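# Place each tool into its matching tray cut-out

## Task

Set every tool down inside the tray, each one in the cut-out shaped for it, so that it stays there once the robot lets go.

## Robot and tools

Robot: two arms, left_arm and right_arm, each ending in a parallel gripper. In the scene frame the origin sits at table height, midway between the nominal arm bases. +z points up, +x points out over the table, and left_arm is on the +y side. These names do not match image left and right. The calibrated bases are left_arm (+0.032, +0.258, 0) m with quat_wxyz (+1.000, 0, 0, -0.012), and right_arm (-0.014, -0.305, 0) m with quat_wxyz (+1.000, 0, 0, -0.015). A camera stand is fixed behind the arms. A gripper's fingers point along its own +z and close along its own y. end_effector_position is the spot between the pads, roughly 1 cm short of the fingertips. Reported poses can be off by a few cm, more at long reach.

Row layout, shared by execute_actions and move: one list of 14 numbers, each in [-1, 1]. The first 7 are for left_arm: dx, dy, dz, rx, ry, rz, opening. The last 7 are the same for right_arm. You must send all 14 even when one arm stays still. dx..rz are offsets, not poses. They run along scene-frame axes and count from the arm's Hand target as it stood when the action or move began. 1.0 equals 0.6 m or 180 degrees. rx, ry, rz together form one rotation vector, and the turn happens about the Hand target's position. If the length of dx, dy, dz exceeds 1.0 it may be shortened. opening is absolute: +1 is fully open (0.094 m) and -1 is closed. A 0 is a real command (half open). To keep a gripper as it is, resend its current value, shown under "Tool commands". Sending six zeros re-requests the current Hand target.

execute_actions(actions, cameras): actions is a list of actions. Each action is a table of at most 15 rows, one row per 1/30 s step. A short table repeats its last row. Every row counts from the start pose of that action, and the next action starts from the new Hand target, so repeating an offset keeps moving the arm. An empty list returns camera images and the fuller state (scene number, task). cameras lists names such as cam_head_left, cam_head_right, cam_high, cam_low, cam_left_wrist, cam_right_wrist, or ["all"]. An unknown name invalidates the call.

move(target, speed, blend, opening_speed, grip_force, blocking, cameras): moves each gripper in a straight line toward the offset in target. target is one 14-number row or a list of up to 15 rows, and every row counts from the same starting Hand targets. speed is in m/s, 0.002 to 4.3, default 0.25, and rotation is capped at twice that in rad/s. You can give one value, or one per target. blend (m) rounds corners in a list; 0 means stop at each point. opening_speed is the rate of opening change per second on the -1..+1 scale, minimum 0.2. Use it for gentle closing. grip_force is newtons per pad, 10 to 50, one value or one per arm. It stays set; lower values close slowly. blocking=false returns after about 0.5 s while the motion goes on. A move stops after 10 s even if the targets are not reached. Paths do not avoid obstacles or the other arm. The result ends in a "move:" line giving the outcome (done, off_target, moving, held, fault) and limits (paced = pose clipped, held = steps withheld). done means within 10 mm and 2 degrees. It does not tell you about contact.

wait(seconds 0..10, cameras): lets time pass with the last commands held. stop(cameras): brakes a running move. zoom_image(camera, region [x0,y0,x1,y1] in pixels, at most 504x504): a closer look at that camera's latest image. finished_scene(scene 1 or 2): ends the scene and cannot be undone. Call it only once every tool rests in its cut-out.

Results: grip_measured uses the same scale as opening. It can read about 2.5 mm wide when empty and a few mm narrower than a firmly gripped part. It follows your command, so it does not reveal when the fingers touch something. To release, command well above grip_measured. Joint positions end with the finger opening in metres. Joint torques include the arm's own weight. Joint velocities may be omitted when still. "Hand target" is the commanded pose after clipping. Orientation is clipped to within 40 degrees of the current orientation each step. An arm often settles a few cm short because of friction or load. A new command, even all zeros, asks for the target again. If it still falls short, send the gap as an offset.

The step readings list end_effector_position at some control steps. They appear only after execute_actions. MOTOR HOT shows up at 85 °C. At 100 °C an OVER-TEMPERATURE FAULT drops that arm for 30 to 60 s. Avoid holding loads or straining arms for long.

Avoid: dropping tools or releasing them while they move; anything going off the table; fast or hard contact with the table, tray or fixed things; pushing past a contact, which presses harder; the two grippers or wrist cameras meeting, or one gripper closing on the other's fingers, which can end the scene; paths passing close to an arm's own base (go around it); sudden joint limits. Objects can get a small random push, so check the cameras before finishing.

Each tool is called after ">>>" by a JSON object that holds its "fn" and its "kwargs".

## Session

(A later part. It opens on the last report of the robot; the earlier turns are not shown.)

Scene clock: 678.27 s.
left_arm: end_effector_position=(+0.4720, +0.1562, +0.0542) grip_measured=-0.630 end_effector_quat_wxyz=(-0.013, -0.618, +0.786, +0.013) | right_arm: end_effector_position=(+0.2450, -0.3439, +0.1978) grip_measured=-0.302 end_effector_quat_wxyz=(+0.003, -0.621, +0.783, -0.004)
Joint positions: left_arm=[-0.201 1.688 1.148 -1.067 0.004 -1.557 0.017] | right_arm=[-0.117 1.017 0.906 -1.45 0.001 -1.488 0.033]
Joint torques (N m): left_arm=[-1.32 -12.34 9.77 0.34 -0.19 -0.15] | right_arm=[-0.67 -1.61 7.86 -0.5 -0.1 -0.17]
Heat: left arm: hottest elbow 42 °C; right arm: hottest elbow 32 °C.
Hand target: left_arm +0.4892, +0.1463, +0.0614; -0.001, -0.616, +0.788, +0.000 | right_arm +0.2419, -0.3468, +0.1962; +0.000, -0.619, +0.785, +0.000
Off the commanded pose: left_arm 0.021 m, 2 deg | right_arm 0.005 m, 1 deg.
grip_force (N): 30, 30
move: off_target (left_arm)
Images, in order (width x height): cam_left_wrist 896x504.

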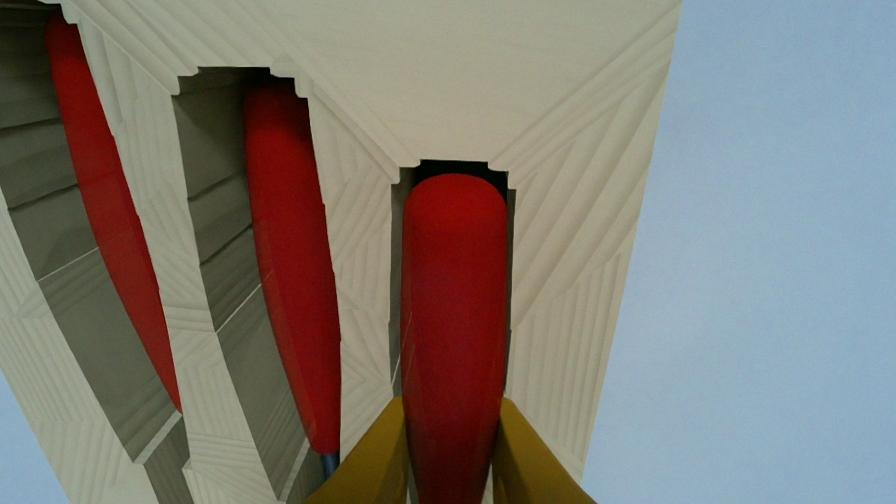

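>>> {"fn": "move", "kwargs": {"target": [-0.006,0.0015,-0.006,0,0,0,-0.75, 0,0,0,0,0,0,-0.3], "speed": 0.04, "cameras": ["cam_left_wrist","cam_high","cam_low"]}}

>>> {"fn": "zoom_image", "kwargs": {"camera": "cam_high", "region": [380, 180, 540, 310]}}

Scene clock: 683.70 s.
left_arm: end_effector_position=(+0.4750, +0.1555, +0.0541) grip_measured=-0.630 end_effector_quat_wxyz=(-0.009, -0.618, +0.786, +0.009) | right_arm: end_effector_position=(+0.2450, -0.3439, +0.1978) grip_measured=-0.302 end_effector_quat_wxyz=(+0.003, -0.621, +0.783, -0.004)
Joint positions: left_arm=[-0.201 1.688 1.148 -1.055 0.004 -1.557 0.017] | right_arm=[-0.117 1.017 0.906 -1.45 0.001 -1.488 0.033]
Joint torques (N m): left_arm=[-1.32 -12.51 8.77 0.38 -0.2 -0.15] | right_arm=[-0.62 -1.73 7.82 -0.49 -0.11 -0.17]
Heat: left arm: hottest elbow 42 °C; right arm: hottest elbow 32 °C.
Hand target: left_arm +0.4856, +0.1472, +0.0578; -0.001, -0.616, +0.788, +0.000 | right_arm +0.2419, -0.3468, +0.1962; +0.000, -0.619, +0.785, +0.000
Off the commanded pose: left_arm 0.014 m, 1 deg | right_arm 0.005 m, 1 deg.
grip_force (N): 30, 30
move: off_target (left_arm)
Images, in order (width x height): cam_high 896x504, cam_low 896x504, cam_left_wrist 896x504.

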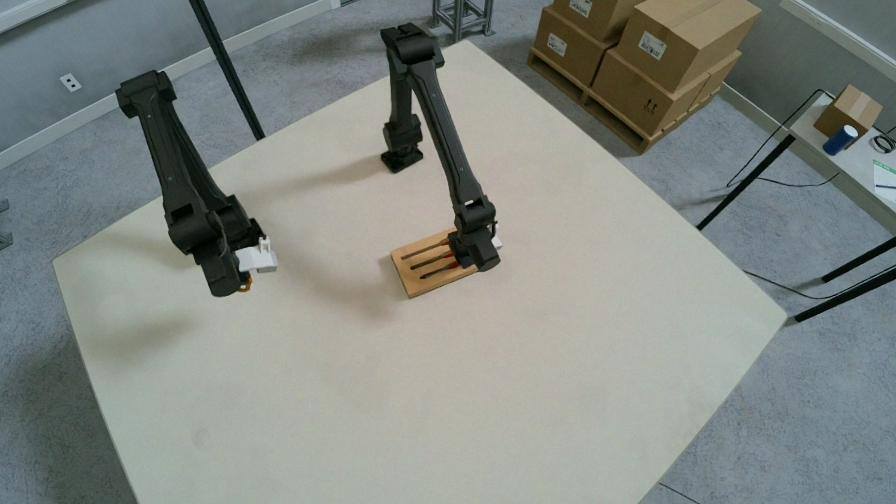

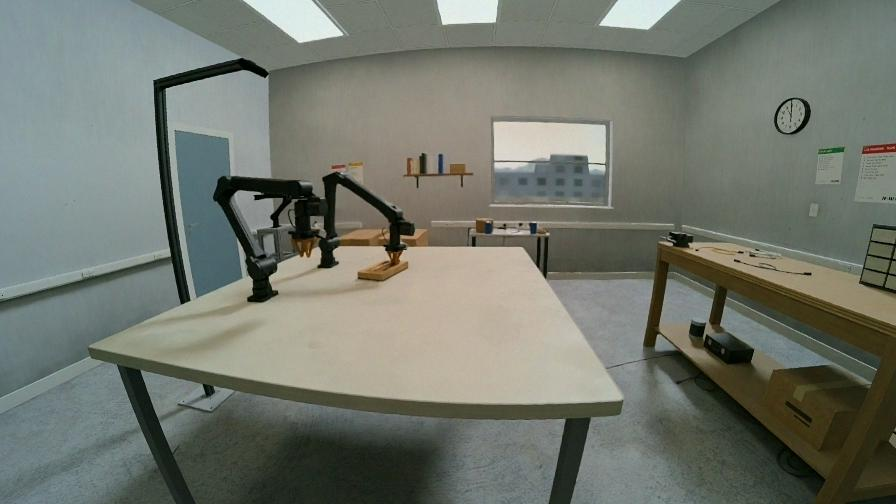

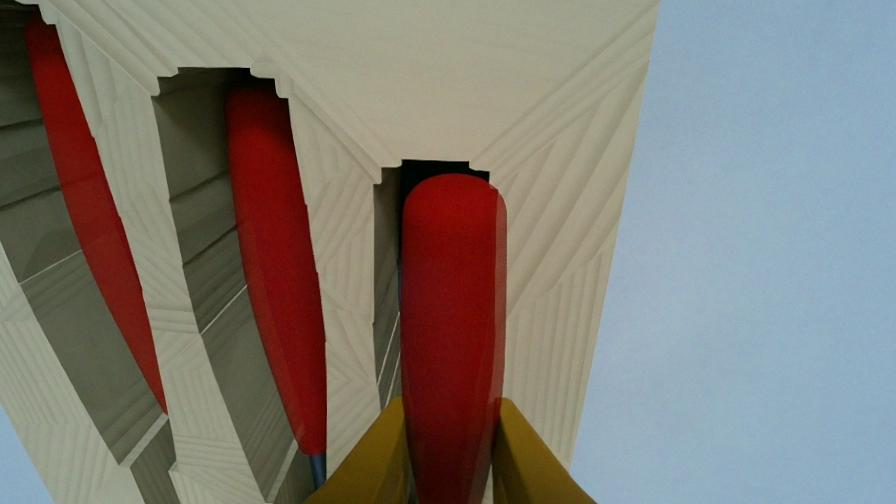

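Scaled by 3.150 from the camera's 896x504 image, which has a finer 1280x720 frame.

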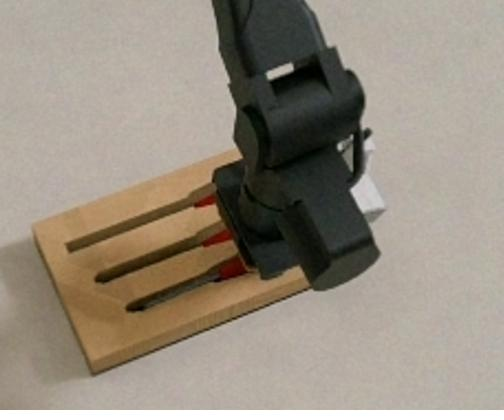

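>>> {"fn": "move", "kwargs": {"target": [0.0065,-0.0015,0.002,0,0,0,-0.75, 0,0,0,0,0,0,-0.3], "speed": 0.04, "cameras": ["cam_left_wrist"]}}

Scene clock: 693.30 s.
left_arm: end_effector_position=(+0.4748, +0.1555, +0.0530) grip_measured=-0.630 end_effector_quat_wxyz=(-0.010, -0.618, +0.786, +0.010) | right_arm: end_effector_position=(+0.2450, -0.3439, +0.1978) grip_measured=-0.302 end_effector_quat_wxyz=(+0.003, -0.621, +0.783, -0.004)
Joint positions: left_arm=[-0.201 1.691 1.148 -1.055 0.004 -1.557 0.017] | right_arm=[-0.117 1.017 0.906 -1.45 0.001 -1.488 0.033]
Joint torques (N m): left_arm=[-1.32 -12.34 9.63 0.12 -0.2 -0.15] | right_arm=[-0.67 -1.79 7.87 -0.43 -0.1 -0.15]
Heat: left arm: hottest elbow 42 °C; right arm: hottest elbow 32 °C.
Hand target: left_arm +0.4895, +0.1463, +0.0590; -0.001, -0.616, +0.788, +0.000 | right_arm +0.2419, -0.3468, +0.1962; +0.000, -0.619, +0.785, +0.000
Off the commanded pose: left_arm 0.018 m, 2 deg | right_arm 0.005 m, 1 deg.
grip_force (N): 30, 30
move: off_target (left_arm)
Images, in order (width x height): cam_left_wrist 896x504.

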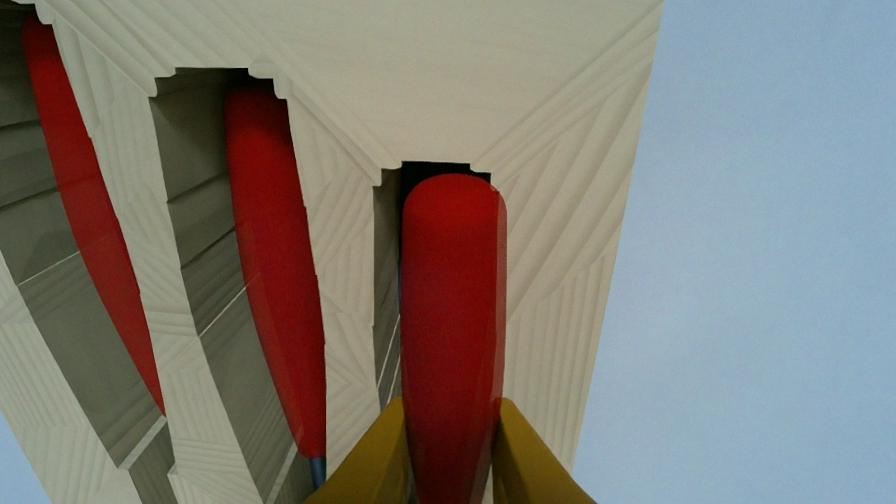

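>>> {"fn": "move", "kwargs": {"target": [0.0045,-0.001,0.008,0,0,0,-0.75, 0,0,0,0,0,0,-0.3], "speed": 0.04, "cameras": ["cam_left_wrist"]}}

Scene clock: 707.43 s.
left_arm: end_effector_position=(+0.4739, +0.1557, +0.0530) grip_measured=-0.630 end_effector_quat_wxyz=(-0.011, -0.618, +0.786, +0.011) | right_arm: end_effector_position=(+0.2450, -0.3439, +0.1978) grip_measured=-0.302 end_effector_quat_wxyz=(+0.003, -0.621, +0.783, -0.004)
Joint positions: left_arm=[-0.201 1.691 1.148 -1.059 0.004 -1.557 0.017] | right_arm=[-0.117 1.017 0.906 -1.45 0.001 -1.488 0.033]
Joint torques (N m): left_arm=[-1.32 -12.34 10.58 -0.31 -0.19 -0.14] | right_arm=[-0.85 -1.96 7.91 -0.44 -0.1 -0.15]
Heat: left arm: hottest elbow 42 °C; right arm: hottest elbow 32 °C.
Hand target: left_arm +0.4922, +0.1457, +0.0638; -0.001, -0.616, +0.788, +0.000 | right_arm +0.2419, -0.3468, +0.1962; +0.000, -0.619, +0.785, +0.000
Off the commanded pose: left_arm 0.024 m, 2 deg | right_arm 0.005 m, 1 deg.
grip_force (N): 30, 30
move: off_target (left_arm)
Images, in order (width x height): cam_left_wrist 896x504.

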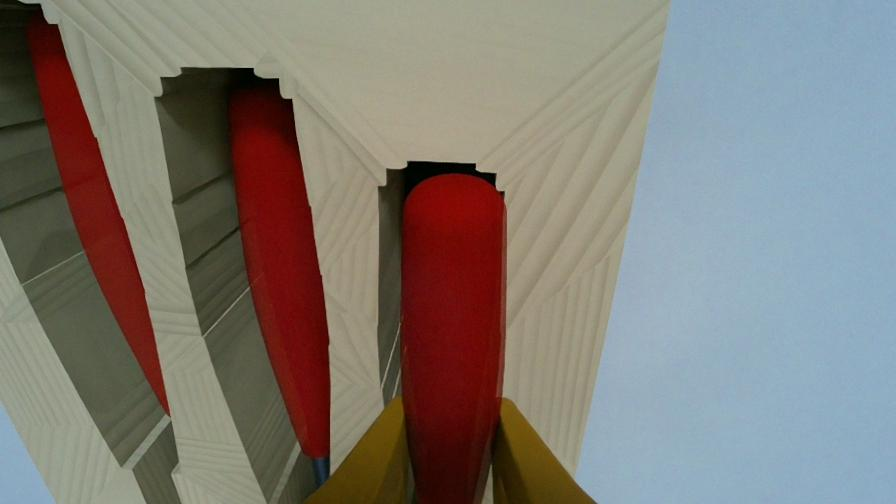

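>>> {"fn": "move", "kwargs": {"target": [0.000,0.0,0.005,0,0,0,-0.75, 0,0,0,0,0,0,-0.3], "speed": 0.04, "cameras": ["cam_left_wrist"]}}

Scene clock: 713.63 s.
left_arm: end_effector_position=(+0.4720, +0.1562, +0.0531) grip_measured=-0.630 end_effector_quat_wxyz=(-0.014, -0.618, +0.786, +0.014) | right_arm: end_effector_position=(+0.2450, -0.3439, +0.1978) grip_measured=-0.302 end_effector_quat_wxyz=(+0.003, -0.621, +0.783, -0.004)
Joint positions: left_arm=[-0.201 1.691 1.148 -1.066 0.004 -1.557 0.017] | right_arm=[-0.117 1.017 0.906 -1.45 0.001 -1.488 0.033]
Joint torques (N m): left_arm=[-1.44 -12.63 10.78 -0.34 -0.19 -0.14] | right_arm=[-0.67 -1.85 7.82 -0.42 -0.11 -0.17]
Heat: left arm: hottest elbow 42 °C; right arm: hottest elbow 32 °C.
Hand target: left_arm +0.4922, +0.1457, +0.0668; -0.001, -0.616, +0.788, +0.000 | right_arm +0.2419, -0.3468, +0.1962; +0.000, -0.619, +0.785, +0.000
Off the commanded pose: left_arm 0.027 m, 2 deg | right_arm 0.005 m, 1 deg.
grip_force (N): 30, 30
move: off_target (left_arm)
Images, in order (width x height): cam_left_wrist 896x504.

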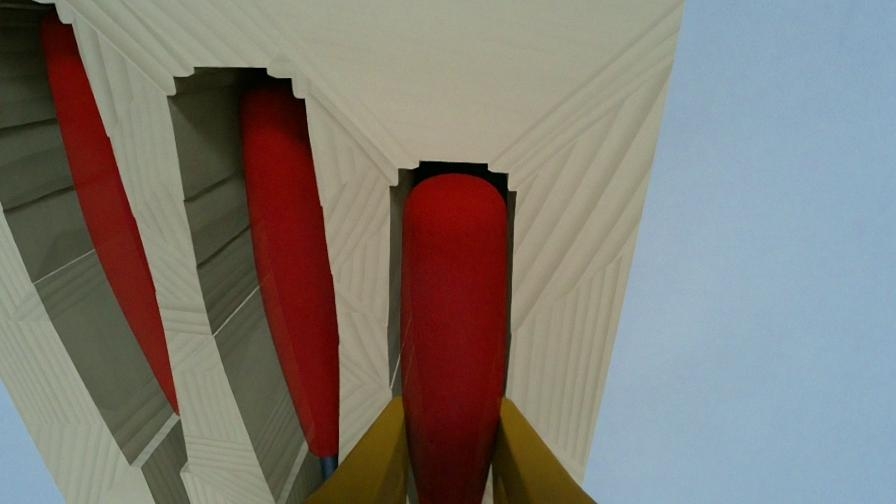

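Centred. Release slowly.

>>> {"fn": "move", "kwargs": {"target": [0,0,0,0,0,0,-0.35, 0,0,0,0,0,0,-0.3], "speed": 0.04, "opening_speed": 0.2, "cameras": ["cam_left_wrist"]}}

Scene clock: 720.47 s.
left_arm: end_effector_position=(+0.4720, +0.1562, +0.0531) grip_measured=-0.352 end_effector_quat_wxyz=(-0.014, -0.618, +0.786, +0.014) | right_arm: end_effector_position=(+0.2450, -0.3439, +0.1978) grip_measured=-0.302 end_effector_quat_wxyz=(+0.003, -0.621, +0.783, -0.004)
Joint positions: left_arm=[-0.201 1.691 1.148 -1.066 0.004 -1.557 0.03] | right_arm=[-0.117 1.017 0.906 -1.45 0.001 -1.488 0.033]
Joint torques (N m): left_arm=[-1.38 -12.69 10.77 -0.34 -0.19 -0.14] | right_arm=[-0.5 -1.55 7.86 -0.51 -0.11 -0.15]
Heat: left arm: hottest elbow 42 °C; right arm: hottest elbow 32 °C.
Hand target: left_arm +0.4922, +0.1457, +0.0668; -0.001, -0.616, +0.788, +0.000 | right_arm +0.2419, -0.3468, +0.1962; +0.000, -0.619, +0.785, +0.000
Off the commanded pose: left_arm 0.027 m, 2 deg | right_arm 0.005 m, 1 deg.
grip_force (N): 30, 30
move: off_target (left_arm)
Images, in order (width x height): cam_left_wrist 896x504.

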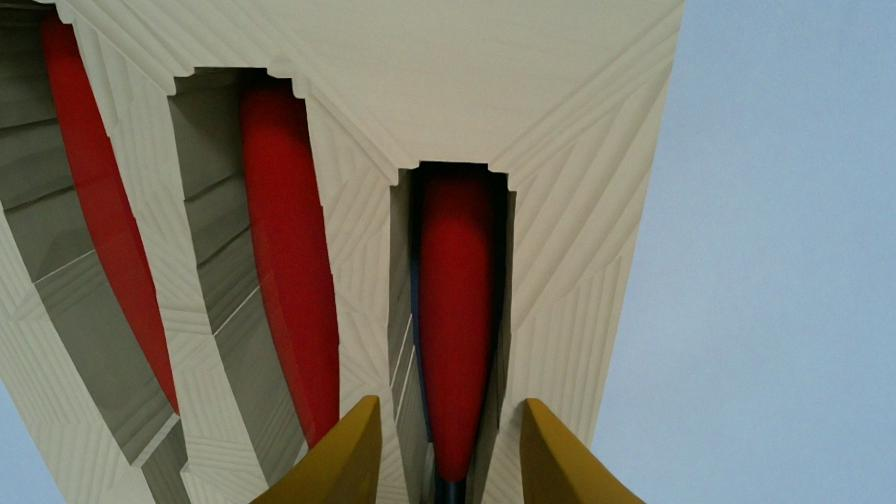

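>>> {"fn": "move", "kwargs": {"target": [0,0,0.25,0,0,0,-0.35, 0,0,0,0,0,0,-0.3], "speed": 0.2, "cameras": ["cam_left_wrist","cam_high"]}}

>>> {"fn": "zoom_image", "kwargs": {"camera": "cam_left_wrist", "region": [150, 0, 650, 500]}}

Scene clock: 726.90 s.
left_arm: end_effector_position=(+0.4796, +0.1544, +0.1950) grip_measured=-0.352 end_effector_quat_wxyz=(-0.017, -0.618, +0.786, +0.019) | right_arm: end_effector_position=(+0.2450, -0.3439, +0.1978) grip_measured=-0.302 end_effector_quat_wxyz=(+0.003, -0.621, +0.783, -0.004)
Joint positions: left_arm=[-0.201 1.587 1.415 -1.449 0.004 -1.557 0.03] | right_arm=[-0.117 1.017 0.906 -1.45 0.001 -1.488 0.033]
Joint torques (N m): left_arm=[-1.2 -13.63 11.62 -0.36 -0.19 -0.15] | right_arm=[-0.91 -1.44 7.82 -0.44 -0.1 -0.16]
Heat: left arm: hottest elbow 43 °C; right arm: hottest elbow 32 °C.
Hand target: left_arm +0.4922, +0.1457, +0.2169; -0.001, -0.616, +0.788, +0.000 | right_arm +0.2419, -0.3468, +0.1962; +0.000, -0.619, +0.785, +0.000
Off the commanded pose: left_arm 0.027 m, 3 deg | right_arm 0.005 m, 1 deg.
grip_force (N): 30, 30
move: off_target (left_arm)
Images, in order (width x height): cam_high 896x504, cam_left_wrist 896x504.

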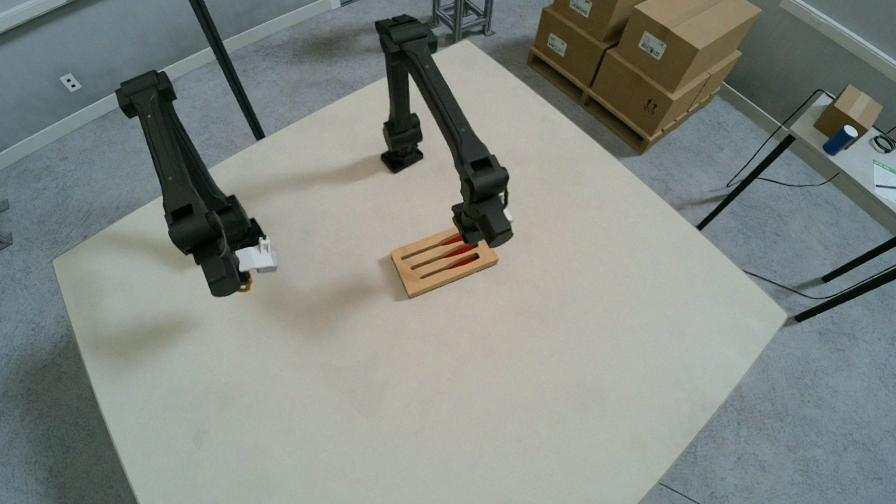

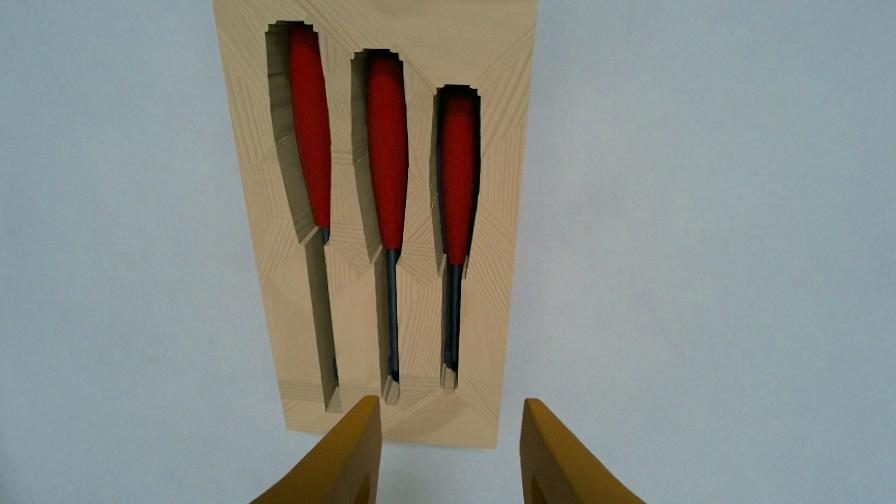

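Scaled by 1.008 from the camera's 896x504 image, which has a finer 1280x720 frame.

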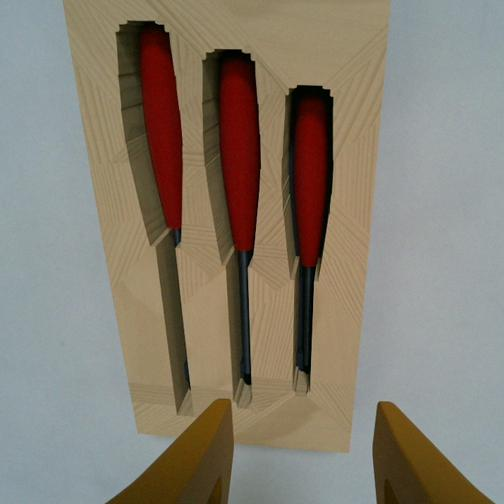

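>>> {"fn": "finished_scene", "kwargs": {"scene": 1}}

The scene is finished: the task was done.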